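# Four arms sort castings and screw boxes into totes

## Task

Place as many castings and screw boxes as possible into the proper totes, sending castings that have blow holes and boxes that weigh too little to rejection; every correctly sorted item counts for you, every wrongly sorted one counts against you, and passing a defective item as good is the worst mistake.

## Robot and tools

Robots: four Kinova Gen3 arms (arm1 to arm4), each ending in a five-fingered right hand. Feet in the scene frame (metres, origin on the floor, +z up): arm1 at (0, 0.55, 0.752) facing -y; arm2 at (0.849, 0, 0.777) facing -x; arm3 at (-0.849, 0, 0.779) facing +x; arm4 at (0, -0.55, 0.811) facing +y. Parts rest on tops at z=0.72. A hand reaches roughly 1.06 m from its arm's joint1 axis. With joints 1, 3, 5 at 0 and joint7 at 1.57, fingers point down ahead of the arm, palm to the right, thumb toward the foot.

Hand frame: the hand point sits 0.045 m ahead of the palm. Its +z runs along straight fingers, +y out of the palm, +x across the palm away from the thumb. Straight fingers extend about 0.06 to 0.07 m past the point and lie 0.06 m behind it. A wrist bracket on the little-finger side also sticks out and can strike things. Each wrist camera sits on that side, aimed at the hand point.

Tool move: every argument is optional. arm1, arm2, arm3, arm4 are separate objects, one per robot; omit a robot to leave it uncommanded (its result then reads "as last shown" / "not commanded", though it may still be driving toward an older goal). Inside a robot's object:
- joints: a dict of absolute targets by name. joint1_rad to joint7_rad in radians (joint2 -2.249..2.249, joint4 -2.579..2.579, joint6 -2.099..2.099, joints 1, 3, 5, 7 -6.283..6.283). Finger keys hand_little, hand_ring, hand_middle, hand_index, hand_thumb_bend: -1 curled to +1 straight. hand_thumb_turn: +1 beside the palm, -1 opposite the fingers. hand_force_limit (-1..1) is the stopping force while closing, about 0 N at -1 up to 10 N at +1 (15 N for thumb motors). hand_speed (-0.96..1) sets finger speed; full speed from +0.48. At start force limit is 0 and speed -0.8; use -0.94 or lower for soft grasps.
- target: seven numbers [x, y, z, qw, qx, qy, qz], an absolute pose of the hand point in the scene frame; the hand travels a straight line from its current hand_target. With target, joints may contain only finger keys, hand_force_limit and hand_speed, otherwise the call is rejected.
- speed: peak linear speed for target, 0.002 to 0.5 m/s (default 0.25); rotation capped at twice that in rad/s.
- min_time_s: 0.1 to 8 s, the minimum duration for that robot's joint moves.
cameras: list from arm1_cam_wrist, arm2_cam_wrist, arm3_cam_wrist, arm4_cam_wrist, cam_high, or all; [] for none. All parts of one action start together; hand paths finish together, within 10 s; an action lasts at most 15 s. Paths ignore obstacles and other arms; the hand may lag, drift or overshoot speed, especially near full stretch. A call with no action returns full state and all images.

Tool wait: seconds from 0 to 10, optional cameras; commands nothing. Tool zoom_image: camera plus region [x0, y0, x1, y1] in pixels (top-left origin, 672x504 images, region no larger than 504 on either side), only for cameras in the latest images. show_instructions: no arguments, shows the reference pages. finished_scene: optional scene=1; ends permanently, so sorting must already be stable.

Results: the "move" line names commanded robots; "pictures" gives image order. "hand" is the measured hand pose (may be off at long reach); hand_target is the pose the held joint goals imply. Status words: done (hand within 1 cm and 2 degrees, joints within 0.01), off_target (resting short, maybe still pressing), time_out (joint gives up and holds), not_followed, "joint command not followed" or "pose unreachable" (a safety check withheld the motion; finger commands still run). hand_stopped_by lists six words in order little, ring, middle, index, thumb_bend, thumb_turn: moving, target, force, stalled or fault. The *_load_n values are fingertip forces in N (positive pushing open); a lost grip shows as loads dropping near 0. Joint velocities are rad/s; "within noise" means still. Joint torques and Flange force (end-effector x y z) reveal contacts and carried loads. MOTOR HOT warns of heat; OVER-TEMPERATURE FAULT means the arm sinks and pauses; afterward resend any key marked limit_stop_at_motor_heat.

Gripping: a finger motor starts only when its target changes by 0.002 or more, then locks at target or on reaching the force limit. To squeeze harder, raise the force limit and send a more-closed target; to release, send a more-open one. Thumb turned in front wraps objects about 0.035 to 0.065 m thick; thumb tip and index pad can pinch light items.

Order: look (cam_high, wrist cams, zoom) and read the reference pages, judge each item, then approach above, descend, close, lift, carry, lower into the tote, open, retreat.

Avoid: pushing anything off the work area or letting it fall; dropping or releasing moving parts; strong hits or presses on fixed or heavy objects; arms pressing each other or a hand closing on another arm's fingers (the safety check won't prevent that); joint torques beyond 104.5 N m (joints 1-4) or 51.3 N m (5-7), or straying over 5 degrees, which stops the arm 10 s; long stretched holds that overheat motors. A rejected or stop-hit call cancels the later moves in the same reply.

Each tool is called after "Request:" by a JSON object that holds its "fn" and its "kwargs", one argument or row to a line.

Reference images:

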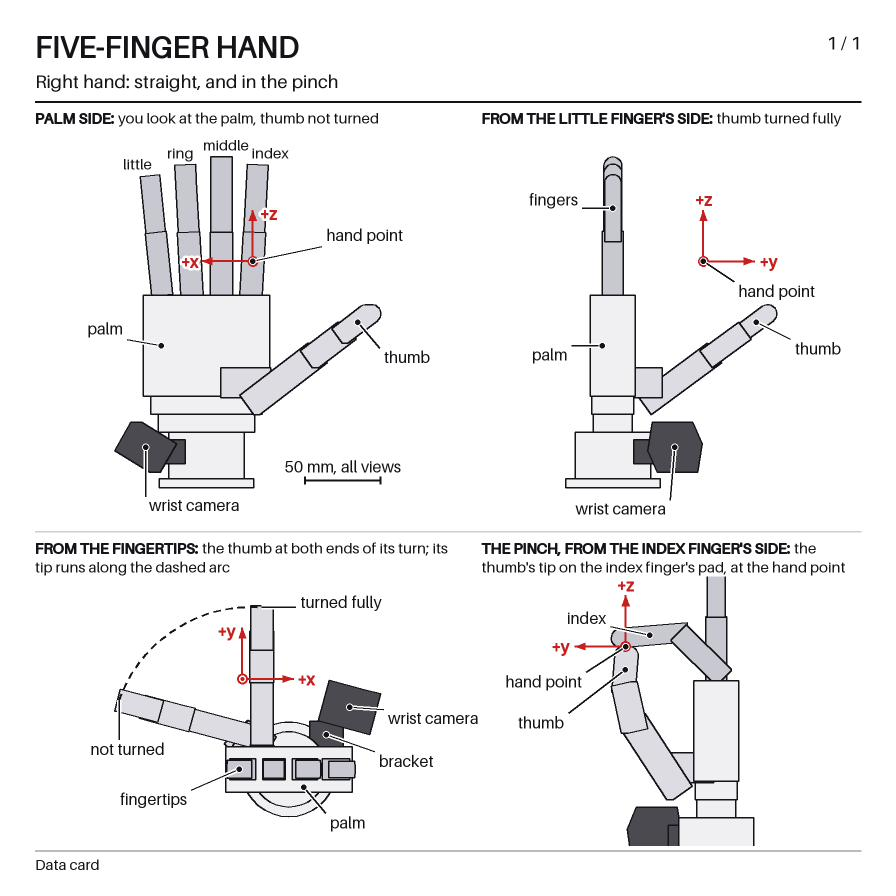

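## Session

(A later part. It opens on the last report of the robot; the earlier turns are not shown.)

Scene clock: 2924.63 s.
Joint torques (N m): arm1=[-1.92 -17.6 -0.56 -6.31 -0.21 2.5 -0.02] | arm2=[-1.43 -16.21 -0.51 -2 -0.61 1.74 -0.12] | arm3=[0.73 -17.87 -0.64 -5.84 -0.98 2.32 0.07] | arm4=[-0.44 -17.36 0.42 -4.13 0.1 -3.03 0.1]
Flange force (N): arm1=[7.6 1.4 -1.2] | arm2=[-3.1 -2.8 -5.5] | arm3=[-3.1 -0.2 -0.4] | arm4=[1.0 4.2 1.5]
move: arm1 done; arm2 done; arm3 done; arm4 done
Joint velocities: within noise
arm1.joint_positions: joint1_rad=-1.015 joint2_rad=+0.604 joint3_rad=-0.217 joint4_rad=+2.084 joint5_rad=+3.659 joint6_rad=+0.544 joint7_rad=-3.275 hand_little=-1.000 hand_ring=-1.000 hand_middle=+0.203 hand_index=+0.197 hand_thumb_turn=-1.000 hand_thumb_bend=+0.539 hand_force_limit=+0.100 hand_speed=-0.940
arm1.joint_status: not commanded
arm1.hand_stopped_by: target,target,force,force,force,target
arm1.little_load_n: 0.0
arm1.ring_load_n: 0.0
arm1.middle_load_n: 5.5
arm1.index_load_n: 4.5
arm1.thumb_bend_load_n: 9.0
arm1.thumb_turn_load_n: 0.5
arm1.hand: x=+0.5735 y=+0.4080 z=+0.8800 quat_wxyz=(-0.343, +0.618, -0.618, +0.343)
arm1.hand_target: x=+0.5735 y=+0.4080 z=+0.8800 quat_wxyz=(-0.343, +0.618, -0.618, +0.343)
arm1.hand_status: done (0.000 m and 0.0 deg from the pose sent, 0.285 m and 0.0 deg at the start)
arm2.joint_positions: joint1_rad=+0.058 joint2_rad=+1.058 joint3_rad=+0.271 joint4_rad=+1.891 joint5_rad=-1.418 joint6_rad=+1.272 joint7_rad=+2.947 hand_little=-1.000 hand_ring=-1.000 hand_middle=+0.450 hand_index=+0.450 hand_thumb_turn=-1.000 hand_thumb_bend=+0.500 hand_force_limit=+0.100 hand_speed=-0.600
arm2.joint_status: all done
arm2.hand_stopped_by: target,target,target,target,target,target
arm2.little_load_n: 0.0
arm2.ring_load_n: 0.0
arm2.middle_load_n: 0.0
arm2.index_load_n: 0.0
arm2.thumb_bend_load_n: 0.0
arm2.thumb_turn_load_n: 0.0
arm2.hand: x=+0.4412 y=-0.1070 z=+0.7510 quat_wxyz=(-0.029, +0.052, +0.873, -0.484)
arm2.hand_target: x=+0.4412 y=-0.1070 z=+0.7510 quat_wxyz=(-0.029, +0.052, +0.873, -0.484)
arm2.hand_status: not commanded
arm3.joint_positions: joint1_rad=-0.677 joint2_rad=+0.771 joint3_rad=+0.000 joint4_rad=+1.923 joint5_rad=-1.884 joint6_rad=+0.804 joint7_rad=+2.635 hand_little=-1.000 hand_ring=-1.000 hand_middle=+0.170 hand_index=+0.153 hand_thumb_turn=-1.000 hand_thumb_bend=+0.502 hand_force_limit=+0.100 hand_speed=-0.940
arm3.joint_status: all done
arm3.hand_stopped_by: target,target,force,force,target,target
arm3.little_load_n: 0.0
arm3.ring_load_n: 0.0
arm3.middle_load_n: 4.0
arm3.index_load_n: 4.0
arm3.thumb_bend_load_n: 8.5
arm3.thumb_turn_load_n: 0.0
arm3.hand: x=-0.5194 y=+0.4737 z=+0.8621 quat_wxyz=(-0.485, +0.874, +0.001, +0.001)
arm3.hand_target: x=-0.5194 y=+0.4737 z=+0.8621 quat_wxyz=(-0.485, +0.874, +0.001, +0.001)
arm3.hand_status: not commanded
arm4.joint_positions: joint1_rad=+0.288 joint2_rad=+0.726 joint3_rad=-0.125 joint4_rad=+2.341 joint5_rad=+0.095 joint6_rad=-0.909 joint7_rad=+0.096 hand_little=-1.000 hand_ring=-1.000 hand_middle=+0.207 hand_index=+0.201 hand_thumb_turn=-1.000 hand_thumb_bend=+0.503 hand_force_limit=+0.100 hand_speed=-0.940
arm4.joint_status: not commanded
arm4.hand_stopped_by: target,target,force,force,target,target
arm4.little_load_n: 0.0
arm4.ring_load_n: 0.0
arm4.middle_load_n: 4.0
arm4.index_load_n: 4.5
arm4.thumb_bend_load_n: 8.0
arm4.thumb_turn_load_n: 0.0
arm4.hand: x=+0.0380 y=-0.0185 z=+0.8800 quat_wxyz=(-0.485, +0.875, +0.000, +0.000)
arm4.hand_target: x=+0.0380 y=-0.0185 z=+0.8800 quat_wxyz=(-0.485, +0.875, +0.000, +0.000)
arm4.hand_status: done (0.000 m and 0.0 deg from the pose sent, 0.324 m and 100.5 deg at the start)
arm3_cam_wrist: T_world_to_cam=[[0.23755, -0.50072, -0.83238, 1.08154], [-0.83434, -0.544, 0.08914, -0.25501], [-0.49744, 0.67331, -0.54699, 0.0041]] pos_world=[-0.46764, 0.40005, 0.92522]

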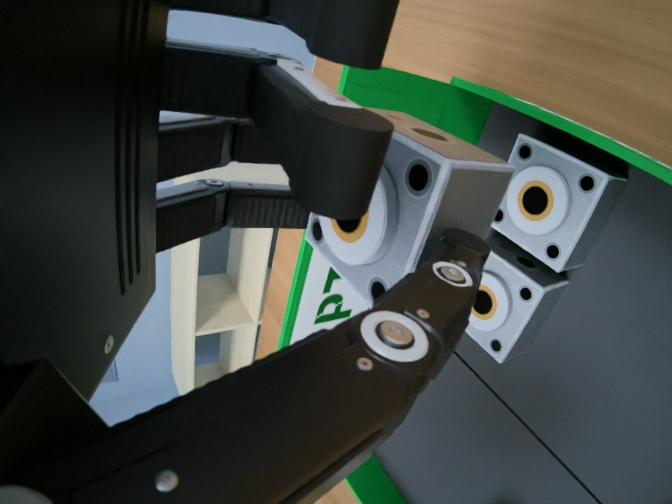

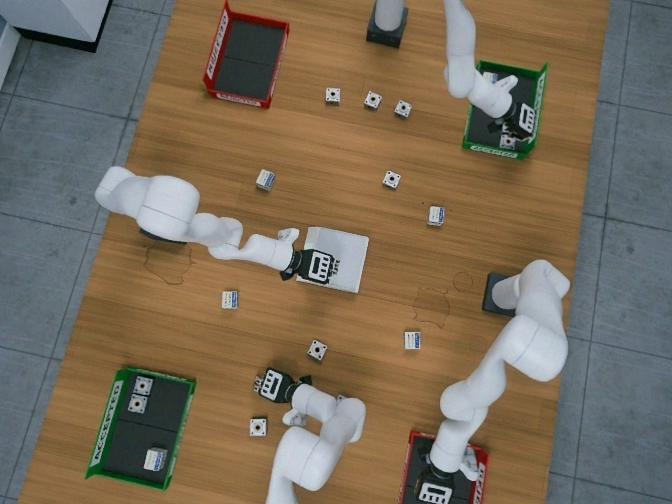

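Request:
{"fn": "move", "kwargs": {
  "arm1": {"target":[0.5735,0.408,0.7655,0.3428,-0.6185,0.6185,-0.3428],"speed":0.12},
  "arm2": {"joints":{"hand_index":0.1,"hand_middle":0.1,"hand_speed":-0.94}},
  "arm3": {"target":[-0.630,0.4745,0.82,0.4848,-0.8747,0,0],"speed":0.2},
  "arm4": {"target":[0.038,-0.0185,0.8172,0.4848,-0.8747,0,0],"speed":0.1},
  "cameras": ["cam_high","arm1_cam_wrist"]
}}

Request:
{"fn": "zoom_image", "kwargs": {
  "camera": "cam_high",
  "region": [280, 230, 340, 280]
}}

Scene clock: 2951.00 s.
Joint torques (N m): arm1=[-1.91 -19.37 -0.58 -3.68 0.03 2.5 -0.06] | arm2=[-1.04 -14.26 0.44 -2.34 -0.59 0.39 -0.02] | arm3=[0.69 -16.25 -0.66 -3.62 -0.34 2.57 0.11] | arm4=[-0.65 -14.16 0.7 -1.47 0.08 -1.16 0.19]
Flange force (N): arm1=[4.7 3.4 0.0] | arm2=[-4.3 -7.7 -7.7] | arm3=[-2.5 -0.4 -0.9] | arm4=[0.2 -2.2 -5.0]
move: arm1 done; arm2 off_target; arm3 done; arm4 done
Joint velocities: within noise
arm1.joint_positions: joint1_rad=-1.076 joint2_rad=+0.900 joint3_rad=-0.134 joint4_rad=+2.095 joint5_rad=+3.549 joint6_rad=+0.833 joint7_rad=-3.098 hand_little=-1.000 hand_ring=-1.000 hand_middle=+0.203 hand_index=+0.197 hand_thumb_turn=-1.000 hand_thumb_bend=+0.539 hand_force_limit=+0.100 hand_speed=-0.940
arm1.joint_status: not commanded
arm1.hand_stopped_by: target,target,force,force,force,target
arm1.little_load_n: 0.0
arm1.ring_load_n: 0.5
arm1.middle_load_n: 5.5
arm1.index_load_n: 4.5
arm1.thumb_bend_load_n: 9.0
arm1.thumb_turn_load_n: 0.5
arm1.hand: x=+0.5735 y=+0.4080 z=+0.7655 quat_wxyz=(-0.343, +0.618, -0.618, +0.343)
arm1.hand_target: x=+0.5735 y=+0.4080 z=+0.7655 quat_wxyz=(-0.343, +0.618, -0.618, +0.343)
arm1.hand_status: done (0.000 m and 0.0 deg from the pose sent, 0.114 m and 0.0 deg at the start)
arm2.joint_positions: joint1_rad=+0.058 joint2_rad=+1.058 joint3_rad=+0.271 joint4_rad=+1.891 joint5_rad=-1.418 joint6_rad=+1.272 joint7_rad=+2.947 hand_little=-1.000 hand_ring=-1.000 hand_middle=+0.164 hand_index=+0.147 hand_thumb_turn=-1.000 hand_thumb_bend=+0.501 hand_force_limit=+0.100 hand_speed=-0.940
arm2.joint_status: hand_middle off_target (ended at +0.164, target +0.100); hand_index off_target (ended at +0.147, target +0.100); the others done
arm2.hand_stopped_by: target,target,force,force,target,target
arm2.little_load_n: 0.0
arm2.ring_load_n: 0.0
arm2.middle_load_n: 5.0
arm2.index_load_n: 6.0
arm2.thumb_bend_load_n: 5.0
arm2.thumb_turn_load_n: 0.0
arm2.hand: x=+0.4412 y=-0.1070 z=+0.7510 quat_wxyz=(-0.029, +0.052, +0.873, -0.484)
arm2.hand_target: x=+0.4412 y=-0.1070 z=+0.7510 quat_wxyz=(-0.029, +0.052, +0.873, -0.484)
arm2.hand_status: not commanded
arm3.joint_positions: joint1_rad=-0.855 joint2_rad=+0.813 joint3_rad=-0.019 joint4_rad=+2.210 joint5_rad=-2.341 joint6_rad=+0.917 joint7_rad=+3.050 hand_little=-1.000 hand_ring=-1.000 hand_middle=+0.170 hand_index=+0.153 hand_thumb_turn=-1.000 hand_thumb_bend=+0.502 hand_force_limit=+0.100 hand_speed=-0.940
arm3.joint_status: not commanded
arm3.hand_stopped_by: target,target,force,force,target,target
arm3.little_load_n: 0.0
arm3.ring_load_n: 0.0
arm3.middle_load_n: 3.5
arm3.index_load_n: 3.5
arm3.thumb_bend_load_n: 8.5
arm3.thumb_turn_load_n: 0.0
arm3.hand: x=-0.6300 y=+0.4745 z=+0.8200 quat_wxyz=(-0.485, +0.875, +0.000, +0.000)
arm3.hand_target: x=-0.6300 y=+0.4745 z=+0.8200 quat_wxyz=(-0.485, +0.875, +0.000, +0.000)
arm3.hand_status: done (0.000 m and 0.0 deg from the pose sent, 0.118 m and 0.2 deg at the start)
arm4.joint_positions: joint1_rad=+0.285 joint2_rad=+0.933 joint3_rad=-0.116 joint4_rad=+2.324 joint5_rad=+0.097 joint6_rad=-1.095 joint7_rad=+0.130 hand_little=-1.000 hand_ring=-1.000 hand_middle=+0.207 hand_index=+0.201 hand_thumb_turn=-1.000 hand_thumb_bend=+0.503 hand_force_limit=+0.100 hand_speed=-0.940
arm4.joint_status: not commanded
arm4.hand_stopped_by: target,target,force,force,target,target
arm4.little_load_n: 0.5
arm4.ring_load_n: 0.0
arm4.middle_load_n: 4.5
arm4.index_load_n: 4.5
arm4.thumb_bend_load_n: 8.0
arm4.thumb_turn_load_n: 0.0
arm4.hand: x=+0.0380 y=-0.0185 z=+0.8172 quat_wxyz=(-0.485, +0.875, +0.000, +0.000)
arm4.hand_target: x=+0.0380 y=-0.0185 z=+0.8172 quat_wxyz=(-0.485, +0.875, +0.000, +0.000)
arm4.hand_status: done (0.000 m and 0.0 deg from the pose sent, 0.063 m and 0.0 deg at the start)
pictures: arm1_cam_wrist, cam_high
arm1_cam_wrist: T_world_to_cam=[[-0.5441, -0.22441, -0.80845, 1.01976], [-0.55903, 0.81549, 0.14987, -0.13207], [0.62565, 0.53349, -0.56916, -0.03133]] pos_world=[0.50063, 0.35326, 0.82639]

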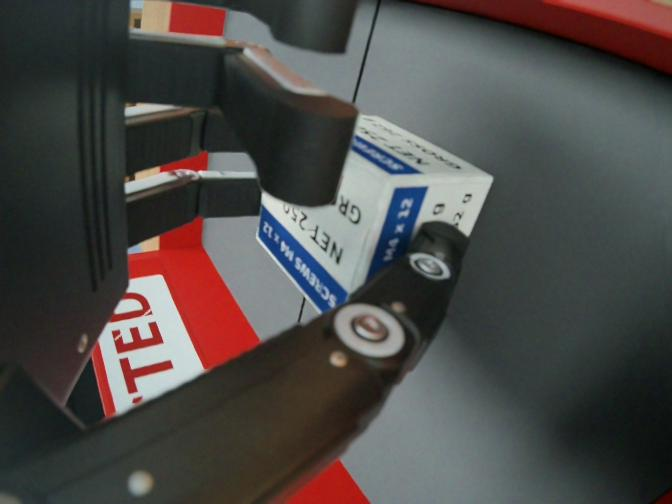

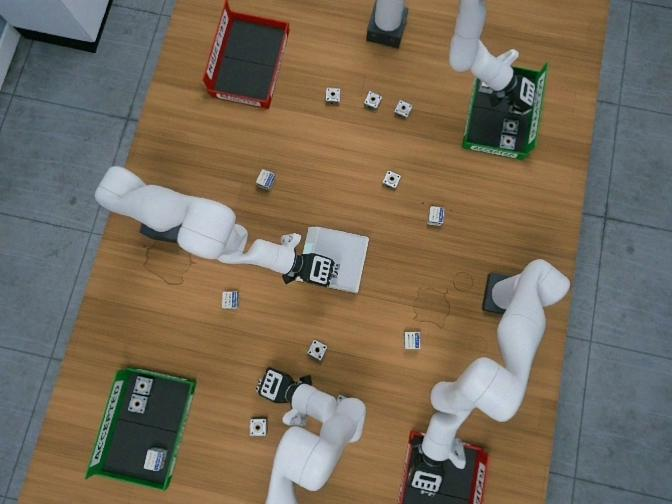

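Scaled by 8.400 from the camera's image (finer frame: 960x720).

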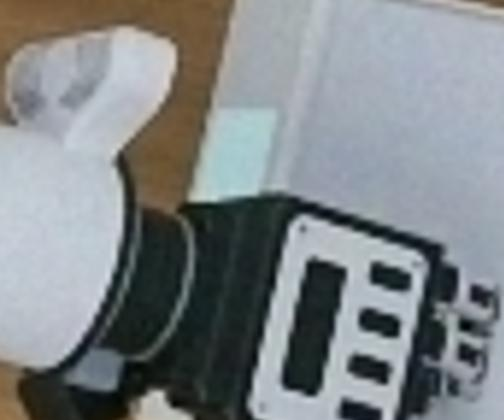

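Request:
{"fn": "move", "kwargs": {
  "arm1": {"target":[0.5735,0.408,0.764,0.3428,-0.6185,0.6185,-0.3428],"speed":0.05},
  "arm2": {"target":[0.4412,-0.107,0.87,-0.02875,0.05188,0.8732,-0.4839],"speed":0.2},
  "arm3": {"target":[-0.630,0.4745,0.759,0.4848,-0.8747,0,0],"speed":0.1},
  "arm4": {"target":[0.038,-0.0185,0.818,0.4848,-0.8747,0,0],"speed":0.05,"joints":{"hand_index":0.265,"hand_middle":0.27,"hand_thumb_bend":0.565}},
  "cameras": ["cam_high","arm4_cam_wrist"]
}}

Request:
{"fn": "zoom_image", "kwargs": {
  "camera": "arm4_cam_wrist",
  "region": [480, 330, 672, 480]
}}

Scene clock: 2965.40 s.
Joint torques (N m): arm1=[-2.09 -18.26 -0.37 -3.65 0.01 2.15 0.05] | arm2=[-1.48 -15.39 -0.39 -3.94 -1.18 1.88 -0.16] | arm3=[-0.07 -12 -0.03 -2.89 -0.44 0.78 0.33] | arm4=[-0.55 -17.19 0.49 -1.97 0.13 -2.4 0.11]
Flange force (N): arm1=[4.7 1.9 -2.4] | arm2=[-4.3 -0.7 -4.2] | arm3=[-3.4 -9.2 -12.1] | arm4=[0.5 2.4 -0.2]
move: arm1 done; arm2 done; arm3 done; arm4 done
Joint velocities: within noise
arm1.joint_positions: joint1_rad=-1.076 joint2_rad=+0.904 joint3_rad=-0.133 joint4_rad=+2.094 joint5_rad=+3.549 joint6_rad=+0.837 joint7_rad=-3.096 hand_little=-1.000 hand_ring=-1.000 hand_middle=+0.203 hand_index=+0.197 hand_thumb_turn=-1.000 hand_thumb_bend=+0.539 hand_force_limit=+0.100 hand_speed=-0.940
arm1.joint_status: not commanded
arm1.hand_stopped_by: target,target,force,force,force,target
arm1.little_load_n: 0.0
arm1.ring_load_n: 0.0
arm1.middle_load_n: 5.5
arm1.index_load_n: 4.5
arm1.thumb_bend_load_n: 9.0
arm1.thumb_turn_load_n: 0.5
arm1.hand: x=+0.5735 y=+0.4080 z=+0.7640 quat_wxyz=(-0.343, +0.618, -0.618, +0.343)
arm1.hand_target: x=+0.5735 y=+0.4080 z=+0.7640 quat_wxyz=(-0.343, +0.618, -0.618, +0.343)
arm1.hand_status: done (0.000 m and 0.0 deg from the pose sent, 0.002 m and 0.0 deg at the start)
arm2.joint_positions: joint1_rad=+0.019 joint2_rad=+0.780 joint3_rad=+0.333 joint4_rad=+1.921 joint5_rad=-1.292 joint6_rad=+1.342 joint7_rad=+2.702 hand_little=-1.000 hand_ring=-1.000 hand_middle=+0.164 hand_index=+0.147 hand_thumb_turn=-1.000 hand_thumb_bend=+0.502 hand_force_limit=+0.100 hand_speed=-0.940
arm2.joint_status: not commanded
arm2.hand_stopped_by: target,target,force,force,target,target
arm2.little_load_n: 0.0
arm2.ring_load_n: 0.5
arm2.middle_load_n: 3.5
arm2.index_load_n: 4.0
arm2.thumb_bend_load_n: 7.0
arm2.thumb_turn_load_n: 0.0
arm2.hand: x=+0.4412 y=-0.1070 z=+0.8700 quat_wxyz=(-0.029, +0.052, +0.873, -0.484)
arm2.hand_target: x=+0.4412 y=-0.1070 z=+0.8700 quat_wxyz=(-0.029, +0.052, +0.873, -0.484)
arm2.hand_status: done (0.000 m and 0.0 deg from the pose sent, 0.119 m and 0.0 deg at the start)
arm3.joint_positions: joint1_rad=-0.864 joint2_rad=+0.992 joint3_rad=-0.008 joint4_rad=+2.181 joint5_rad=-2.408 joint6_rad=+1.030 joint7_rad=+3.170 hand_little=-1.000 hand_ring=-1.000 hand_middle=+0.170 hand_index=+0.153 hand_thumb_turn=-1.000 hand_thumb_bend=+0.502 hand_force_limit=+0.100 hand_speed=-0.940
arm3.joint_status: not commanded
arm3.hand_stopped_by: target,target,force,force,target,target
arm3.little_load_n: 0.0
arm3.ring_load_n: 0.0
arm3.middle_load_n: 3.0
arm3.index_load_n: 3.5
arm3.thumb_bend_load_n: 8.5
arm3.thumb_turn_load_n: 0.0
arm3.hand: x=-0.6300 y=+0.4745 z=+0.7590 quat_wxyz=(-0.485, +0.875, +0.000, +0.000)
arm3.hand_target: x=-0.6300 y=+0.4745 z=+0.7590 quat_wxyz=(-0.485, +0.875, +0.000, +0.000)
arm3.hand_status: done (0.000 m and 0.0 deg from the pose sent, 0.061 m and 0.0 deg at the start)
arm4.joint_positions: joint1_rad=+0.285 joint2_rad=+0.930 joint3_rad=-0.117 joint4_rad=+2.325 joint5_rad=+0.097 joint6_rad=-1.093 joint7_rad=+0.129 hand_little=-1.000 hand_ring=-1.000 hand_middle=+0.270 hand_index=+0.266 hand_thumb_turn=-1.000 hand_thumb_bend=+0.566 hand_force_limit=+0.100 hand_speed=-0.940
arm4.joint_status: all done
arm4.hand_stopped_by: target,target,target,target,target,target
arm4.little_load_n: 0.5
arm4.ring_load_n: 0.0
arm4.middle_load_n: 0.0
arm4.index_load_n: 0.0
arm4.thumb_bend_load_n: 0.0
arm4.thumb_turn_load_n: 0.0
arm4.hand: x=+0.0380 y=-0.0185 z=+0.8180 quat_wxyz=(-0.485, +0.875, +0.000, +0.000)
arm4.hand_target: x=+0.0380 y=-0.0185 z=+0.8180 quat_wxyz=(-0.485, +0.875, +0.000, +0.000)
arm4.hand_status: done (0.000 m and 0.0 deg from the pose sent, 0.001 m and 0.0 deg at the start)
pictures: arm4_cam_wrist, cam_high
arm4_cam_wrist: T_world_to_cam=[[0.29807, -0.48563, -0.82178, 0.65718], [-0.78814, -0.6109, 0.07515, -0.04548], [-0.53852, 0.62527, -0.56483, 0.6038]] pos_world=[0.09343, -0.08618, 0.88452]

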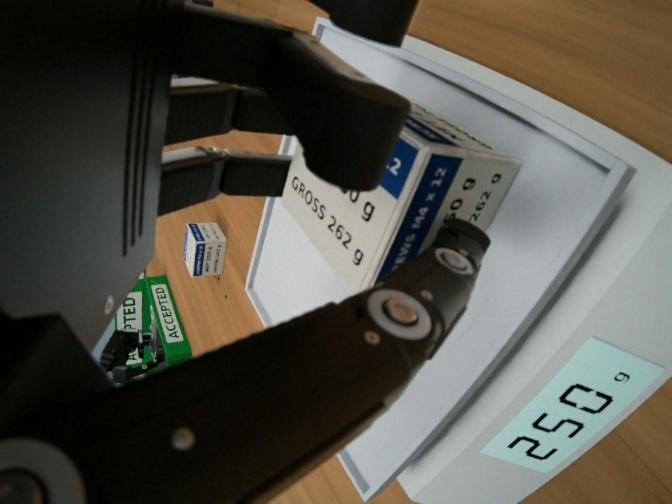

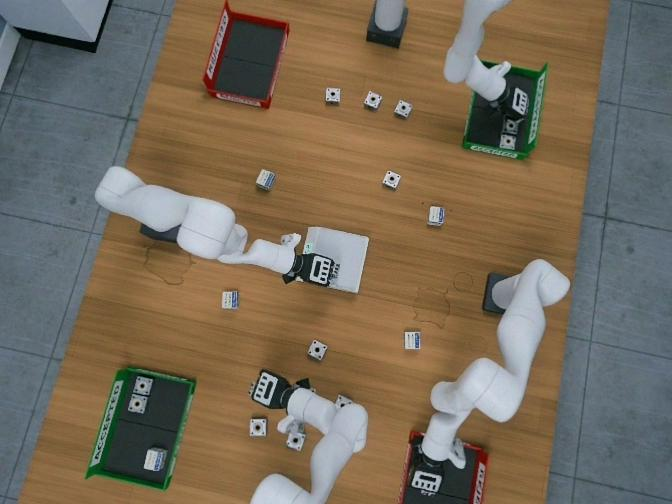

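Scaled by 2.625 from the camera's image (finer frame: 960x720).

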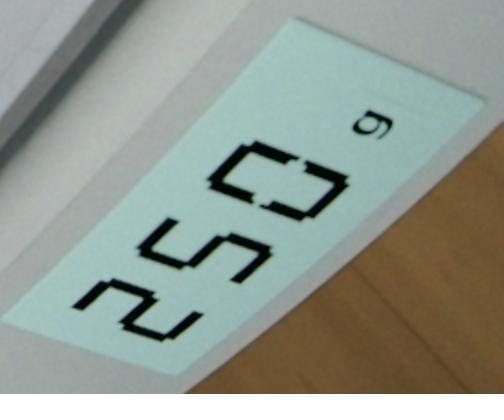

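Request:
{"fn": "wait", "kwargs": {
  "seconds": 0,
  "cameras": ["arm3_cam_wrist"]
}}

Request:
{"fn": "zoom_image", "kwargs": {
  "camera": "arm3_cam_wrist",
  "region": [280, 100, 672, 400]
}}

Scene clock: 3074.00 s.
Joint torques (N m): arm1=[-2 -18.22 -0.27 -3.77 -0.02 2.22 0.02] | arm2=[-1.41 -15.4 -0.36 -3.94 -1.21 1.89 -0.16] | arm3=[-0.14 -12.04 -0.08 -2.91 -0.45 0.75 0.32] | arm4=[-0.43 -17.21 0.48 -1.99 0.14 -2.42 0.11]
Flange force (N): arm1=[4.5 1.7 -2.7] | arm2=[-4.3 -0.8 -4.1] | arm3=[-3.4 -8.9 -12.3] | arm4=[0.1 2.3 -0.1]
Joint velocities: within noise
arm1.joint_positions: joint1_rad=-1.076 joint2_rad=+0.904 joint3_rad=-0.133 joint4_rad=+2.094 joint5_rad=+3.549 joint6_rad=+0.837 joint7_rad=-3.096 hand_little=-1.000 hand_ring=-1.000 hand_middle=+0.203 hand_index=+0.197 hand_thumb_turn=-1.000 hand_thumb_bend=+0.539 hand_force_limit=+0.100 hand_speed=-0.940
arm1.joint_status: not commanded
arm1.hand_stopped_by: target,target,force,force,force,target
arm1.little_load_n: 0.0
arm1.ring_load_n: 0.0
arm1.middle_load_n: 5.0
arm1.index_load_n: 5.0
arm1.thumb_bend_load_n: 9.0
arm1.thumb_turn_load_n: 0.5
arm1.hand: x=+0.5735 y=+0.4080 z=+0.7640 quat_wxyz=(-0.343, +0.618, -0.618, +0.343)
arm1.hand_target: x=+0.5735 y=+0.4080 z=+0.7640 quat_wxyz=(-0.343, +0.618, -0.618, +0.343)
arm1.hand_status: done (0.000 m and 0.0 deg from the pose sent, 0.002 m and 0.0 deg at the start)
arm2.joint_positions: joint1_rad=+0.019 joint2_rad=+0.780 joint3_rad=+0.333 joint4_rad=+1.921 joint5_rad=-1.292 joint6_rad=+1.342 joint7_rad=+2.702 hand_little=-1.000 hand_ring=-1.000 hand_middle=+0.164 hand_index=+0.147 hand_thumb_turn=-1.000 hand_thumb_bend=+0.502 hand_force_limit=+0.100 hand_speed=-0.940
arm2.joint_status: not commanded
arm2.hand_stopped_by: target,target,force,force,target,target
arm2.little_load_n: 0.0
arm2.ring_load_n: 0.0
arm2.middle_load_n: 3.5
arm2.index_load_n: 4.0
arm2.thumb_bend_load_n: 7.5
arm2.thumb_turn_load_n: 0.0
arm2.hand: x=+0.4412 y=-0.1070 z=+0.8700 quat_wxyz=(-0.029, +0.052, +0.873, -0.484)
arm2.hand_target: x=+0.4412 y=-0.1070 z=+0.8700 quat_wxyz=(-0.029, +0.052, +0.873, -0.484)
arm2.hand_status: done (0.000 m and 0.0 deg from the pose sent, 0.119 m and 0.0 deg at the start)
arm3.joint_positions: joint1_rad=-0.864 joint2_rad=+0.992 joint3_rad=-0.008 joint4_rad=+2.181 joint5_rad=-2.408 joint6_rad=+1.030 joint7_rad=+3.169 hand_little=-1.000 hand_ring=-1.000 hand_middle=+0.170 hand_index=+0.153 hand_thumb_turn=-1.000 hand_thumb_bend=+0.502 hand_force_limit=+0.100 hand_speed=-0.940
arm3.joint_status: not commanded
arm3.hand_stopped_by: target,target,force,force,target,target
arm3.little_load_n: 0.5
arm3.ring_load_n: 0.0
arm3.middle_load_n: 3.0
arm3.index_load_n: 3.5
arm3.thumb_bend_load_n: 8.5
arm3.thumb_turn_load_n: 0.0
arm3.hand: x=-0.6300 y=+0.4745 z=+0.7590 quat_wxyz=(-0.485, +0.875, +0.000, +0.000)
arm3.hand_target: x=-0.6300 y=+0.4745 z=+0.7590 quat_wxyz=(-0.485, +0.875, +0.000, +0.000)
arm3.hand_status: done (0.000 m and 0.0 deg from the pose sent, 0.061 m and 0.0 deg at the start)
arm4.joint_positions: joint1_rad=+0.285 joint2_rad=+0.930 joint3_rad=-0.117 joint4_rad=+2.325 joint5_rad=+0.097 joint6_rad=-1.093 joint7_rad=+0.129 hand_little=-1.000 hand_ring=-1.000 hand_middle=+0.270 hand_index=+0.266 hand_thumb_turn=-1.000 hand_thumb_bend=+0.566 hand_force_limit=+0.100 hand_speed=-0.940
arm4.joint_status: all done
arm4.hand_stopped_by: target,target,target,target,target,target
arm4.little_load_n: 0.0
arm4.ring_load_n: 0.0
arm4.middle_load_n: 0.0
arm4.index_load_n: 0.0
arm4.thumb_bend_load_n: 0.0
arm4.thumb_turn_load_n: 0.0
arm4.hand: x=+0.0380 y=-0.0185 z=+0.8180 quat_wxyz=(-0.485, +0.875, +0.000, +0.000)
arm4.hand_target: x=+0.0380 y=-0.0185 z=+0.8180 quat_wxyz=(-0.485, +0.875, +0.000, +0.000)
arm4.hand_status: done (0.000 m and 0.0 deg from the pose sent, 0.001 m and 0.0 deg at the start)
arm3_cam_wrist: T_world_to_cam=[[0.23511, -0.50221, -0.83217, 1.02145], [-0.83453, -0.54322, 0.09205, -0.34035], [-0.49828, 0.67283, -0.54683, -0.10829]] pos_world=[-0.57814, 0.40096, 0.82213]

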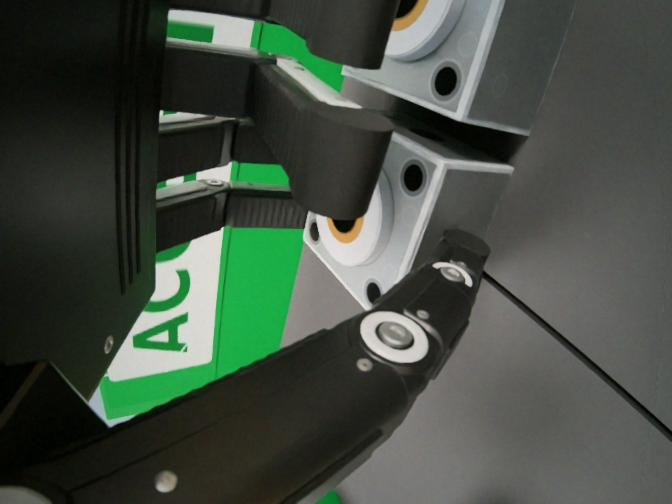

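Scaled by 1.286 from the camera's image (finer frame: 960x720).

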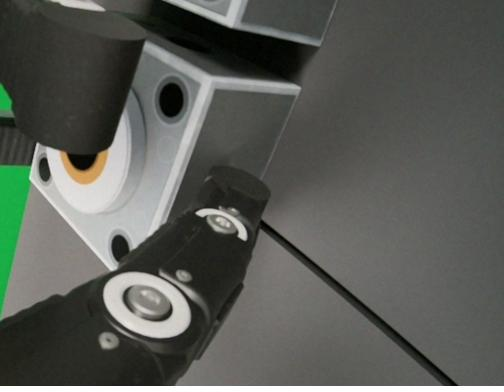

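Request:
{"fn": "move", "kwargs": {
  "arm1": {"joints":{"hand_index":0.27,"hand_middle":0.275,"hand_thumb_bend":0.61}},
  "arm3": {"joints":{"hand_index":0.225,"hand_middle":0.24,"hand_thumb_bend":0.56}},
  "arm4": {"joints":{"hand_index":0.1,"hand_middle":0.1,"hand_thumb_bend":0.5}}
}}

Request:
{"fn": "move", "kwargs": {
  "arm1": {"target":[0.5735,0.408,0.88,0.3428,-0.6185,0.6185,-0.3428],"speed":0.2},
  "arm3": {"target":[-0.63,0.4745,0.87,0.4848,-0.8747,0,0],"speed":0.2},
  "arm4": {"target":[0.038,-0.0185,0.88,0.4848,-0.8747,0,0],"speed":0.15}
}}

Request:
{"fn": "move", "kwargs": {
  "arm1": {"target":[0.1811,0.2939,0.83,0.3789,-0.6836,0.5457,-0.3025],"speed":0.3,"joints":{"hand_index":0.6,"hand_middle":0.6,"hand_thumb_bend":0.65,"hand_speed":0.2}},
  "arm2": {"joints":{"joint1_rad":0.583,"joint2_rad":0.937,"joint3_rad":0,"joint4_rad":1.671,"joint5_rad":-1.036,"joint6_rad":1.863,"joint7_rad":-0.452},"min_time_s":3.3},
  "arm3": {"target":[-0.4,0.3,0.86,0.4848,-0.8747,0,0],"speed":0.25},
  "arm4": {"target":[-0.30,-0.33,0.89,0.3428,-0.6185,-0.6185,0.3428],"speed":0.3},
  "cameras": ["cam_high"]
}}

Request:
{"fn": "zoom_image", "kwargs": {
  "camera": "cam_high",
  "region": [262, 392, 312, 430]
}}

Scene clock: 3120.33 s.
Joint torques (N m): arm1=[-1.9 -18.11 -0.19 -2.96 0.02 1.82 -0.01] | arm2=[-1.41 -15.41 -0.41 -3.9 -1.2 1.9 -0.15] | arm3=[0.77 -16.43 -0.49 -2.2 -0.07 2.21 0.11] | arm4=[-0.32 -15.85 0.88 -1.33 0.08 -1.76 0.12]
Flange force (N): arm1=[4.7 1.7 -0.9] | arm2=[-4.1 -0.8 -4.1] | arm3=[-2.8 -1.9 -1.5] | arm4=[-0.3 0.2 -1.1]
move: arm1 done; arm3 done; arm4 off_target
Joint velocities: within noise
arm1.joint_positions: joint1_rad=-1.076 joint2_rad=+0.904 joint3_rad=-0.133 joint4_rad=+2.094 joint5_rad=+3.549 joint6_rad=+0.837 joint7_rad=-3.096 hand_little=-1.000 hand_ring=-1.000 hand_middle=+0.276 hand_index=+0.270 hand_thumb_turn=-1.000 hand_thumb_bend=+0.610 hand_force_limit=+0.100 hand_speed=-0.940
arm1.joint_status: all done
arm1.hand_stopped_by: target,target,target,target,target,target
arm1.little_load_n: 0.0
arm1.ring_load_n: 0.0
arm1.middle_load_n: 0.0
arm1.index_load_n: 0.5
arm1.thumb_bend_load_n: 0.0
arm1.thumb_turn_load_n: 0.0
arm1.hand: x=+0.5735 y=+0.4080 z=+0.7640 quat_wxyz=(-0.343, +0.618, -0.618, +0.343)
arm1.hand_target: x=+0.5735 y=+0.4080 z=+0.7640 quat_wxyz=(-0.343, +0.618, -0.618, +0.343)
arm1.hand_status: not commanded
arm2: as last shown
arm3.joint_positions: joint1_rad=-0.864 joint2_rad=+0.992 joint3_rad=-0.008 joint4_rad=+2.181 joint5_rad=-2.408 joint6_rad=+1.030 joint7_rad=+3.169 hand_little=-1.000 hand_ring=-1.000 hand_middle=+0.240 hand_index=+0.226 hand_thumb_turn=-1.000 hand_thumb_bend=+0.560 hand_force_limit=+0.100 hand_speed=-0.940
arm3.joint_status: all done
arm3.hand_stopped_by: target,target,target,target,target,target
arm3.little_load_n: 0.0
arm3.ring_load_n: 0.5
arm3.middle_load_n: 0.0
arm3.index_load_n: 0.0
arm3.thumb_bend_load_n: 0.0
arm3.thumb_turn_load_n: 0.0
arm3.hand: x=-0.6300 y=+0.4745 z=+0.7590 quat_wxyz=(-0.485, +0.875, +0.000, +0.000)
arm3.hand_target: x=-0.6300 y=+0.4745 z=+0.7590 quat_wxyz=(-0.485, +0.875, +0.000, +0.000)
arm3.hand_status: not commanded
arm4.joint_positions: joint1_rad=+0.285 joint2_rad=+0.930 joint3_rad=-0.117 joint4_rad=+2.325 joint5_rad=+0.097 joint6_rad=-1.093 joint7_rad=+0.129 hand_little=-1.000 hand_ring=-1.000 hand_middle=+0.188 hand_index=+0.178 hand_thumb_turn=-1.000 hand_thumb_bend=+0.524 hand_force_limit=+0.100 hand_speed=-0.940
arm4.joint_status: hand_middle off_target (ended at +0.188, target +0.100); hand_index off_target (ended at +0.178, target +0.100); hand_thumb_bend off_target (ended at +0.524, target +0.500)
arm4.hand_stopped_by: target,target,force,force,force,target
arm4.little_load_n: 0.0
arm4.ring_load_n: 0.0
arm4.middle_load_n: 5.5
arm4.index_load_n: 5.5
arm4.thumb_bend_load_n: 8.0
arm4.thumb_turn_load_n: 0.0
arm4.hand: x=+0.0380 y=-0.0185 z=+0.8180 quat_wxyz=(-0.485, +0.875, +0.000, +0.000)
arm4.hand_target: x=+0.0380 y=-0.0185 z=+0.8180 quat_wxyz=(-0.485, +0.875, +0.000, +0.000)
arm4.hand_status: not commanded
pictures: none

Scene clock: 3121.47 s.
Joint torques (N m): arm1=[-1.96 -16.25 -0.3 -5.44 -0.14 1.81 -0.02] | arm2=[-1.39 -15.4 -0.41 -3.93 -1.19 1.9 -0.19] | arm3=[0.73 -14.66 -0.38 -4.53 -0.48 2.21 0.1] | arm4=[-0.46 -17.35 0.45 -4.14 0.11 -3.01 0.06]
Flange force (N): arm1=[7.5 -0.2 -2.4] | arm2=[-4.3 -0.7 -4.0] | arm3=[-3.0 -1.3 -1.5] | arm4=[1.0 4.2 1.4]
move: arm1 done; arm3 done; arm4 done
Joint velocities: within noise
arm1.joint_positions: joint1_rad=-1.018 joint2_rad=+0.604 joint3_rad=-0.213 joint4_rad=+2.085 joint5_rad=+3.662 joint6_rad=+0.545 joint7_rad=-3.279 hand_little=-1.000 hand_ring=-1.000 hand_middle=+0.276 hand_index=+0.270 hand_thumb_turn=-1.000 hand_thumb_bend=+0.610 hand_force_limit=+0.100 hand_speed=-0.940
arm1.joint_status: not commanded
arm1.hand_stopped_by: target,target,target,target,target,target
arm1.little_load_n: 0.0
arm1.ring_load_n: 0.0
arm1.middle_load_n: 0.0
arm1.index_load_n: 0.0
arm1.thumb_bend_load_n: 0.0
arm1.thumb_turn_load_n: 0.0
arm1.hand: x=+0.5735 y=+0.4080 z=+0.8800 quat_wxyz=(-0.343, +0.618, -0.618, +0.343)
arm1.hand_target: x=+0.5735 y=+0.4080 z=+0.8800 quat_wxyz=(-0.343, +0.618, -0.618, +0.343)
arm1.hand_status: done (0.000 m and 0.0 deg from the pose sent, 0.116 m and 0.0 deg at the start)
arm2: as last shown
arm2.thumb_bend_load_n: 7.0
arm3.joint_positions: joint1_rad=-0.843 joint2_rad=+0.668 joint3_rad=-0.036 joint4_rad=+2.209 joint5_rad=-2.253 joint6_rad=+0.813 joint7_rad=+2.913 hand_little=-1.000 hand_ring=-1.000 hand_middle=+0.240 hand_index=+0.226 hand_thumb_turn=-1.000 hand_thumb_bend=+0.560 hand_force_limit=+0.100 hand_speed=-0.940
arm3.joint_status: not commanded
arm3.hand_stopped_by: target,target,target,target,target,target
arm3.little_load_n: 0.0
arm3.ring_load_n: 0.5
arm3.middle_load_n: 0.0
arm3.index_load_n: 0.0
arm3.thumb_bend_load_n: 0.0
arm3.thumb_turn_load_n: 0.0
arm3.hand: x=-0.6300 y=+0.4745 z=+0.8700 quat_wxyz=(-0.485, +0.875, +0.000, +0.000)
arm3.hand_target: x=-0.6300 y=+0.4745 z=+0.8700 quat_wxyz=(-0.485, +0.875, +0.000, +0.000)
arm3.hand_status: done (0.000 m and 0.0 deg from the pose sent, 0.111 m and 0.0 deg at the start)
arm4.joint_positions: joint1_rad=+0.288 joint2_rad=+0.726 joint3_rad=-0.125 joint4_rad=+2.341 joint5_rad=+0.095 joint6_rad=-0.909 joint7_rad=+0.096 hand_little=-1.000 hand_ring=-1.000 hand_middle=+0.188 hand_index=+0.178 hand_thumb_turn=-1.000 hand_thumb_bend=+0.525 hand_force_limit=+0.100 hand_speed=-0.940
arm4.joint_status: not commanded
arm4.hand_stopped_by: target,target,force,force,force,target
arm4.little_load_n: 0.0
arm4.ring_load_n: 0.0
arm4.middle_load_n: 4.5
arm4.index_load_n: 4.5
arm4.thumb_bend_load_n: 9.0
arm4.thumb_turn_load_n: 0.0
arm4.hand: x=+0.0380 y=-0.0185 z=+0.8800 quat_wxyz=(-0.485, +0.875, +0.000, +0.000)
arm4.hand_target: x=+0.0380 y=-0.0185 z=+0.8800 quat_wxyz=(-0.485, +0.875, +0.000, +0.000)
arm4.hand_status: done (0.000 m and 0.0 deg from the pose sent, 0.062 m and 0.0 deg at the start)
pictures: none

Scene clock: 3125.13 s.
Joint torques (N m): arm1=[-1.9 -13.82 0.39 -1.11 -0.45 1.86 0.06] | arm2=[-1.43 -16.77 -2.36 -3.37 -1.45 2.27 -0.02] | arm3=[0.69 -18.18 0.2 -5.47 -1.27 1.83 0.08] | arm4=[-0.27 -13.01 -2.04 -1.66 0.11 -3.01 0.05]
Flange force (N): arm1=[-0.7 3.4 -1.4] | arm2=[5.6 2.8 -0.3] | arm3=[-4.0 -1.5 0.4] | arm4=[0.8 2.0 0.3]
move: arm1 done; arm2 done; arm3 done; arm4 done
Joint velocities: within noise
arm1.joint_positions: joint1_rad=-0.013 joint2_rad=+0.704 joint3_rad=+0.085 joint4_rad=+2.218 joint5_rad=+5.099 joint6_rad=+1.139 joint7_rad=-3.357 hand_little=-1.000 hand_ring=-1.000 hand_middle=+0.600 hand_index=+0.600 hand_thumb_turn=-1.000 hand_thumb_bend=+0.650 hand_force_limit=+0.100 hand_speed=+0.200
arm1.joint_status: all done
arm1.hand_stopped_by: target,target,target,target,target,target
arm1.little_load_n: 0.0
arm1.ring_load_n: 0.0
arm1.middle_load_n: 0.0
arm1.index_load_n: 0.0
arm1.thumb_bend_load_n: 0.0
arm1.thumb_turn_load_n: 0.0
arm1.hand: x=+0.1811 y=+0.2939 z=+0.8300 quat_wxyz=(-0.379, +0.684, -0.546, +0.302)
arm1.hand_target: x=+0.1811 y=+0.2939 z=+0.8300 quat_wxyz=(-0.379, +0.684, -0.546, +0.302)
arm1.hand_status: done (0.000 m and 0.0 deg from the pose sent, 0.412 m and 12.8 deg at the start)
arm2.joint_positions: joint1_rad=+0.583 joint2_rad=+0.937 joint3_rad=+0.000 joint4_rad=+1.671 joint5_rad=-1.036 joint6_rad=+1.863 joint7_rad=-0.452 hand_little=-1.000 hand_ring=-1.000 hand_middle=+0.164 hand_index=+0.147 hand_thumb_turn=-1.000 hand_thumb_bend=+0.502 hand_force_limit=+0.100 hand_speed=-0.940
arm2.joint_status: all done
arm2.hand_stopped_by: target,target,force,force,target,target
arm2.little_load_n: 0.0
arm2.ring_load_n: 0.0
arm2.middle_load_n: 4.5
arm2.index_load_n: 4.5
arm2.thumb_bend_load_n: 7.0
arm2.thumb_turn_load_n: -0.5
arm2.hand: x=+0.4216 y=-0.0193 z=+1.1012 quat_wxyz=(+0.707, +0.707, +0.001, -0.001)
arm2.hand_target: x=+0.4216 y=-0.0193 z=+1.1012 quat_wxyz=(+0.707, +0.707, +0.001, -0.001)
arm2.hand_status: not commanded
arm3.joint_positions: joint1_rad=-0.322 joint2_rad=+0.848 joint3_rad=+0.158 joint4_rad=+1.733 joint5_rad=-1.449 joint6_rad=+1.117 joint7_rad=+2.485 hand_little=-1.000 hand_ring=-1.000 hand_middle=+0.240 hand_index=+0.226 hand_thumb_turn=-1.000 hand_thumb_bend=+0.560 hand_force_limit=+0.100 hand_speed=-0.940
arm3.joint_status: not commanded
arm3.hand_stopped_by: target,target,target,target,target,target
arm3.little_load_n: 0.0
arm3.ring_load_n: 0.5
arm3.middle_load_n: 0.0
arm3.index_load_n: -0.5
arm3.thumb_bend_load_n: 0.0
arm3.thumb_turn_load_n: 0.0
arm3.hand: x=-0.4000 y=+0.3000 z=+0.8600 quat_wxyz=(-0.485, +0.875, +0.000, +0.000)
arm3.hand_target: x=-0.4000 y=+0.3000 z=+0.8600 quat_wxyz=(-0.485, +0.875, +0.000, +0.000)
arm3.hand_status: done (0.000 m and 0.0 deg from the pose sent, 0.289 m and 0.0 deg at the start)
arm4.joint_positions: joint1_rad=+0.095 joint2_rad=+0.730 joint3_rad=-0.493 joint4_rad=+2.460 joint5_rad=+1.158 joint6_rad=-0.702 joint7_rad=+0.117 hand_little=-1.000 hand_ring=-1.000 hand_middle=+0.188 hand_index=+0.178 hand_thumb_turn=-1.000 hand_thumb_bend=+0.525 hand_force_limit=+0.100 hand_speed=-0.940
arm4.joint_status: not commanded
arm4.hand_stopped_by: target,target,force,force,force,target
arm4.little_load_n: 0.0
arm4.ring_load_n: 0.0
arm4.middle_load_n: 5.0
arm4.index_load_n: 5.0
arm4.thumb_bend_load_n: 9.0
arm4.thumb_turn_load_n: 0.0
arm4.hand: x=-0.3000 y=-0.3300 z=+0.8900 quat_wxyz=(-0.343, +0.618, +0.618, -0.343)
arm4.hand_target: x=-0.3000 y=-0.3300 z=+0.8900 quat_wxyz=(-0.343, +0.618, +0.618, -0.343)
arm4.hand_status: done (0.000 m and 0.0 deg from the pose sent, 0.460 m and 90.0 deg at the start)

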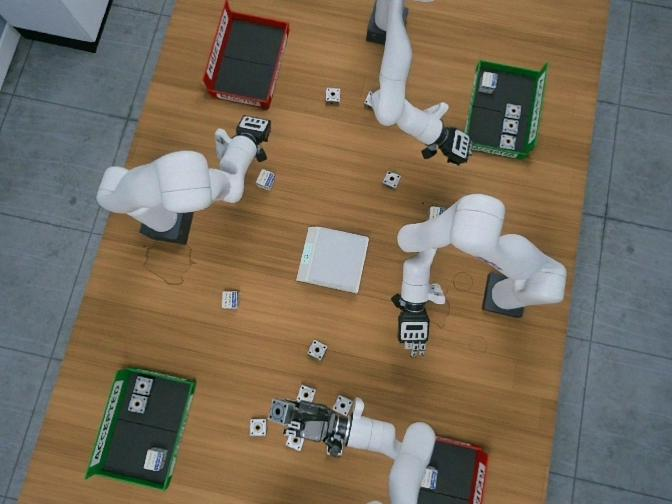

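Scaled by 10.080 from the camera's image (finer frame: 960x720).

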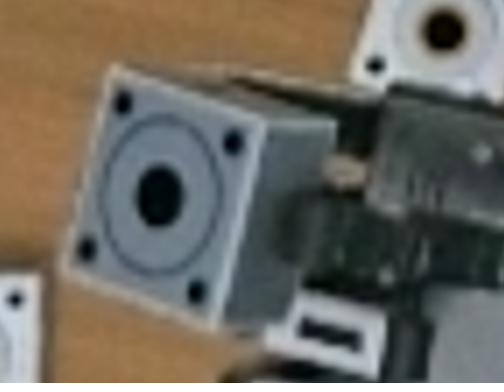

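Request:
{"fn": "move", "kwargs": {
  "arm1": {"target":[0.1811,0.2939,0.755,0.3789,-0.6836,0.5457,-0.3025],"speed":0.1},
  "arm2": {"joints":{"joint1_rad":-0.658,"joint2_rad":0.772,"joint3_rad":0,"joint4_rad":1.908,"joint5_rad":-1.877,"joint6_rad":0.796,"joint7_rad":2.616},"min_time_s":2.9},
  "arm3": {"target":[-0.3119,0.1211,0.8,0.4824,-0.8704,0.0869,-0.0481],"speed":0.15,"joints":{"hand_index":0.6,"hand_middle":0.6,"hand_thumb_bend":0.65,"hand_speed":0.2}},
  "arm4": {"target":[-0.5785,-0.418,0.88,0.3428,-0.6185,-0.6185,0.3428],"speed":0.2}
}}

Request:
{"fn": "move", "kwargs": {
  "arm1": {"joints":{"hand_index":0.47,"hand_middle":0.47,"hand_thumb_bend":0.5,"hand_speed":-0.6}},
  "arm2": {"target":[0.628,-0.4805,0.82,0,0,0.8747,-0.4848],"speed":0.2},
  "arm3": {"target":[-0.3119,0.1211,0.751,0.4824,-0.8704,0.0869,-0.0481],"speed":0.1},
  "arm4": {"target":[-0.5785,-0.418,0.768,0.3428,-0.6185,-0.6185,0.3428],"speed":0.15},
  "cameras": ["arm1_cam_wrist","arm3_cam_wrist","arm4_cam_wrist"]
}}

Request:
{"fn": "zoom_image", "kwargs": {
  "camera": "arm3_cam_wrist",
  "region": [340, 60, 580, 260]
}}

Scene clock: 3148.03 s.
Joint torques (N m): arm1=[-1.94 -15.01 0.08 0.54 -0.05 1.87 0.02] | arm2=[-1.45 -17.03 -1.84 -5.77 -1.1 1.8 -0.18] | arm3=[0.68 -20.06 0.7 -5.11 -1.25 1.91 0.13] | arm4=[-0.02 -18.96 -2.52 -5.5 0.35 -2.88 0.08]
Flange force (N): arm1=[-1.2 3.3 -0.9] | arm2=[-1.1 0.6 -6.3] | arm3=[-3.8 -2.0 0.8] | arm4=[2.3 3.5 0.6]
move: arm1 done; arm2 done; arm3 done; arm4 done
Joint velocities: within noise
arm1.joint_positions: joint1_rad=+0.011 joint2_rad=+0.924 joint3_rad=+0.050 joint4_rad=+2.201 joint5_rad=+4.995 joint6_rad=+1.057 joint7_rad=-3.147 hand_little=-1.000 hand_ring=-1.000 hand_middle=+0.600 hand_index=+0.600 hand_thumb_turn=-1.000 hand_thumb_bend=+0.650 hand_force_limit=+0.100 hand_speed=+0.200
arm1.joint_status: not commanded
arm1.hand_stopped_by: target,target,target,target,target,target
arm1.little_load_n: 0.0
arm1.ring_load_n: 0.0
arm1.middle_load_n: 0.0
arm1.index_load_n: 0.0
arm1.thumb_bend_load_n: 0.0
arm1.thumb_turn_load_n: 0.0
arm1.hand: x=+0.1811 y=+0.2939 z=+0.7550 quat_wxyz=(-0.379, +0.684, -0.546, +0.302)
arm1.hand_target: x=+0.1811 y=+0.2939 z=+0.7550 quat_wxyz=(-0.379, +0.684, -0.546, +0.302)
arm1.hand_status: done (0.000 m and 0.0 deg from the pose sent, 0.075 m and 0.0 deg at the start)
arm2.joint_positions: joint1_rad=-0.658 joint2_rad=+0.772 joint3_rad=+0.000 joint4_rad=+1.908 joint5_rad=-1.877 joint6_rad=+0.796 joint7_rad=+2.616 hand_little=-1.000 hand_ring=-1.000 hand_middle=+0.164 hand_index=+0.147 hand_thumb_turn=-1.000 hand_thumb_bend=+0.502 hand_force_limit=+0.100 hand_speed=-0.940
arm2.joint_status: all done
arm2.hand_stopped_by: target,target,force,force,target,target
arm2.little_load_n: 0.0
arm2.ring_load_n: 0.0
arm2.middle_load_n: 3.5
arm2.index_load_n: 4.0
arm2.thumb_bend_load_n: 7.5
arm2.thumb_turn_load_n: 0.0
arm2.hand: x=+0.5175 y=-0.4799 z=+0.8605 quat_wxyz=(+0.000, +0.000, +0.875, -0.484)
arm2.hand_target: x=+0.5175 y=-0.4799 z=+0.8605 quat_wxyz=(+0.000, +0.000, +0.875, -0.484)
arm2.hand_status: not commanded
arm3.joint_positions: joint1_rad=-0.011 joint2_rad=+1.044 joint3_rad=+0.250 joint4_rad=+1.537 joint5_rad=-1.404 joint6_rad=+1.267 joint7_rad=+2.525 hand_little=-1.000 hand_ring=-1.000 hand_middle=+0.600 hand_index=+0.600 hand_thumb_turn=-1.000 hand_thumb_bend=+0.650 hand_force_limit=+0.100 hand_speed=+0.200
arm3.joint_status: all done
arm3.hand_stopped_by: target,target,target,target,target,target
arm3.little_load_n: 0.0
arm3.ring_load_n: 0.0
arm3.middle_load_n: 0.0
arm3.index_load_n: 0.0
arm3.thumb_bend_load_n: 0.0
arm3.thumb_turn_load_n: 0.0
arm3.hand: x=-0.3119 y=+0.1211 z=+0.8000 quat_wxyz=(-0.482, +0.870, -0.087, +0.048)
arm3.hand_target: x=-0.3119 y=+0.1211 z=+0.8000 quat_wxyz=(-0.482, +0.870, -0.087, +0.048)
arm3.hand_status: done (0.000 m and 0.0 deg from the pose sent, 0.208 m and 11.4 deg at the start)
arm4.joint_positions: joint1_rad=-0.768 joint2_rad=+0.821 joint3_rad=-0.507 joint4_rad=+2.091 joint5_rad=+0.211 joint6_rad=-0.614 joint7_rad=+0.331 hand_little=-1.000 hand_ring=-1.000 hand_middle=+0.188 hand_index=+0.178 hand_thumb_turn=-1.000 hand_thumb_bend=+0.525 hand_force_limit=+0.100 hand_speed=-0.940
arm4.joint_status: not commanded
arm4.hand_stopped_by: target,target,force,force,force,target
arm4.little_load_n: 0.0
arm4.ring_load_n: 0.0
arm4.middle_load_n: 5.0
arm4.index_load_n: 5.0
arm4.thumb_bend_load_n: 9.0
arm4.thumb_turn_load_n: 0.0
arm4.hand: x=-0.5785 y=-0.4180 z=+0.8800 quat_wxyz=(-0.343, +0.618, +0.618, -0.343)
arm4.hand_target: x=-0.5785 y=-0.4180 z=+0.8800 quat_wxyz=(-0.343, +0.618, +0.618, -0.343)
arm4.hand_status: done (0.000 m and 0.0 deg from the pose sent, 0.292 m and 0.0 deg at the start)
pictures: none

Scene clock: 3149.33 s.
Joint torques (N m): arm1=[-1.96 -15.07 -0.02 0.51 -0.06 1.81 0.07] | arm2=[-1.39 -15.31 -1.75 -3.5 -0.41 2.09 -0.16] | arm3=[0.64 -20.38 0.63 -4.66 -1.13 1.96 0.08] | arm4=[-0.14 -20.61 -2.94 -3.11 0.63 -2.77 0.07]
Flange force (N): arm1=[-1.1 3.4 -1.2] | arm2=[1.1 -0.3 -6.5] | arm3=[-4.0 -2.2 0.5] | arm4=[1.3 3.9 0.9]
move: arm1 done; arm2 done; arm3 done; arm4 done
Joint velocities: within noise
arm1.joint_positions: joint1_rad=+0.011 joint2_rad=+0.924 joint3_rad=+0.050 joint4_rad=+2.201 joint5_rad=+4.995 joint6_rad=+1.057 joint7_rad=-3.147 hand_little=-1.000 hand_ring=-1.000 hand_middle=+0.470 hand_index=+0.470 hand_thumb_turn=-1.000 hand_thumb_bend=+0.500 hand_force_limit=+0.100 hand_speed=-0.600
arm1.joint_status: all done
arm1.hand_stopped_by: target,target,target,target,target,target
arm1.little_load_n: 0.0
arm1.ring_load_n: 0.0
arm1.middle_load_n: 0.0
arm1.index_load_n: 0.0
arm1.thumb_bend_load_n: 0.0
arm1.thumb_turn_load_n: 0.0
arm1.hand: x=+0.1811 y=+0.2939 z=+0.7550 quat_wxyz=(-0.379, +0.684, -0.546, +0.302)
arm1.hand_target: x=+0.1811 y=+0.2939 z=+0.7550 quat_wxyz=(-0.379, +0.684, -0.546, +0.302)
arm1.hand_status: not commanded
arm2.joint_positions: joint1_rad=-0.834 joint2_rad=+0.807 joint3_rad=-0.020 joint4_rad=+2.197 joint5_rad=-2.337 joint6_rad=+0.904 joint7_rad=+3.035 hand_little=-1.000 hand_ring=-1.000 hand_middle=+0.164 hand_index=+0.147 hand_thumb_turn=-1.000 hand_thumb_bend=+0.502 hand_force_limit=+0.100 hand_speed=-0.940
arm2.joint_status: not commanded
arm2.hand_stopped_by: target,target,force,force,target,target
arm2.little_load_n: 0.0
arm2.ring_load_n: 0.0
arm2.middle_load_n: 3.5
arm2.index_load_n: 4.0
arm2.thumb_bend_load_n: 7.0
arm2.thumb_turn_load_n: 0.0
arm2.hand: x=+0.6280 y=-0.4805 z=+0.8200 quat_wxyz=(+0.000, +0.000, +0.875, -0.485)
arm2.hand_target: x=+0.6280 y=-0.4805 z=+0.8200 quat_wxyz=(+0.000, +0.000, +0.875, -0.485)
arm2.hand_status: done (0.000 m and 0.0 deg from the pose sent, 0.118 m and 0.1 deg at the start)
arm3.joint_positions: joint1_rad=+0.001 joint2_rad=+1.142 joint3_rad=+0.231 joint4_rad=+1.512 joint5_rad=-1.439 joint6_rad=+1.241 joint7_rad=+2.598 hand_little=-1.000 hand_ring=-1.000 hand_middle=+0.600 hand_index=+0.600 hand_thumb_turn=-1.000 hand_thumb_bend=+0.650 hand_force_limit=+0.100 hand_speed=+0.200
arm3.joint_status: not commanded
arm3.hand_stopped_by: target,target,target,target,target,target
arm3.little_load_n: 0.0
arm3.ring_load_n: 0.0
arm3.middle_load_n: 0.0
arm3.index_load_n: 0.0
arm3.thumb_bend_load_n: 0.0
arm3.thumb_turn_load_n: 0.0
arm3.hand: x=-0.3119 y=+0.1211 z=+0.7510 quat_wxyz=(-0.482, +0.870, -0.087, +0.048)
arm3.hand_target: x=-0.3119 y=+0.1211 z=+0.7510 quat_wxyz=(-0.482, +0.870, -0.087, +0.048)
arm3.hand_status: done (0.000 m and 0.0 deg from the pose sent, 0.049 m and 0.0 deg at the start)
arm4.joint_positions: joint1_rad=-0.812 joint2_rad=+1.115 joint3_rad=-0.435 joint4_rad=+2.044 joint5_rad=+0.253 joint6_rad=-0.838 joint7_rad=+0.422 hand_little=-1.000 hand_ring=-1.000 hand_middle=+0.188 hand_index=+0.178 hand_thumb_turn=-1.000 hand_thumb_bend=+0.525 hand_force_limit=+0.100 hand_speed=-0.940
arm4.joint_status: not commanded
arm4.hand_stopped_by: target,target,force,force,force,target
arm4.little_load_n: 0.0
arm4.ring_load_n: 0.0
arm4.middle_load_n: 4.5
arm4.index_load_n: 5.0
arm4.thumb_bend_load_n: 9.0
arm4.thumb_turn_load_n: 0.0
arm4.hand: x=-0.5785 y=-0.4180 z=+0.7680 quat_wxyz=(-0.343, +0.618, +0.618, -0.343)
arm4.hand_target: x=-0.5785 y=-0.4180 z=+0.7680 quat_wxyz=(-0.343, +0.618, +0.618, -0.343)
arm4.hand_status: done (0.000 m and 0.0 deg from the pose sent, 0.112 m and 0.0 deg at the start)
arm1_cam_wrist: T_world_to_cam=[[-0.48086, -0.33936, -0.80846, 0.79448], [-0.72578, 0.67141, 0.14985, -0.18433], [0.49196, 0.65882, -0.56915, 0.25644]] pos_world=[0.12209, 0.22442, 0.81589]
arm3_cam_wrist: T_world_to_cam=[[0.13119, -0.53878, -0.83217, 0.73451], [-0.92541, -0.36761, 0.09212, -0.31581], [-0.35555, 0.75801, -0.54682, 0.31784]] pos_world=[-0.27561, 0.03872, 0.81413]
arm4_cam_wrist: T_world_to_cam=[[0.48561, 0.29794, -0.82184, 1.04192], [0.61091, -0.78811, 0.07526, -0.03649], [-0.62528, -0.53862, -0.56473, -0.04342]] pos_world=[-0.51082, -0.36257, 0.83452]

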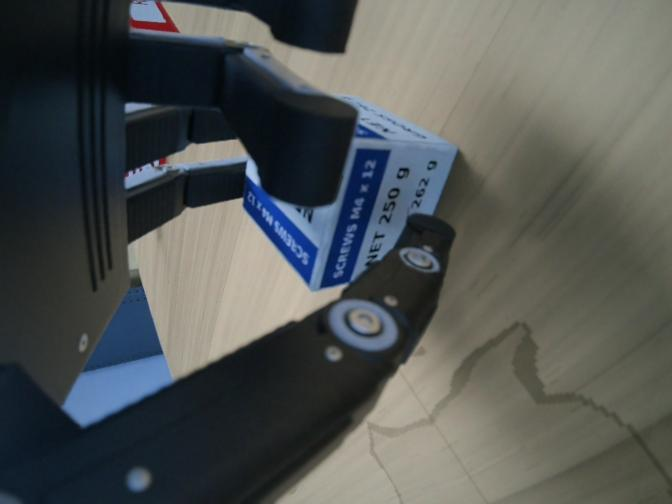

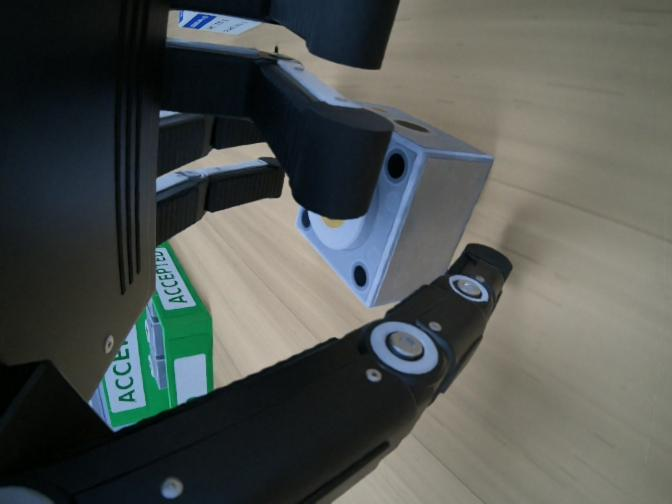

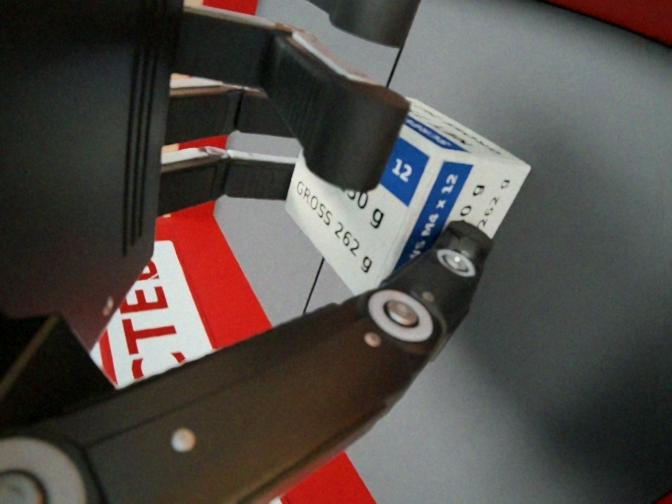

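Scaled by 2.100 from the camera's image (finer frame: 960x720).

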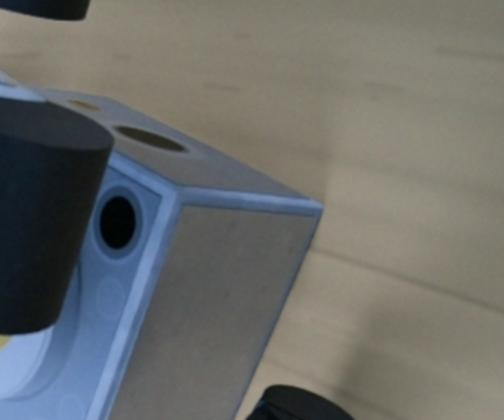

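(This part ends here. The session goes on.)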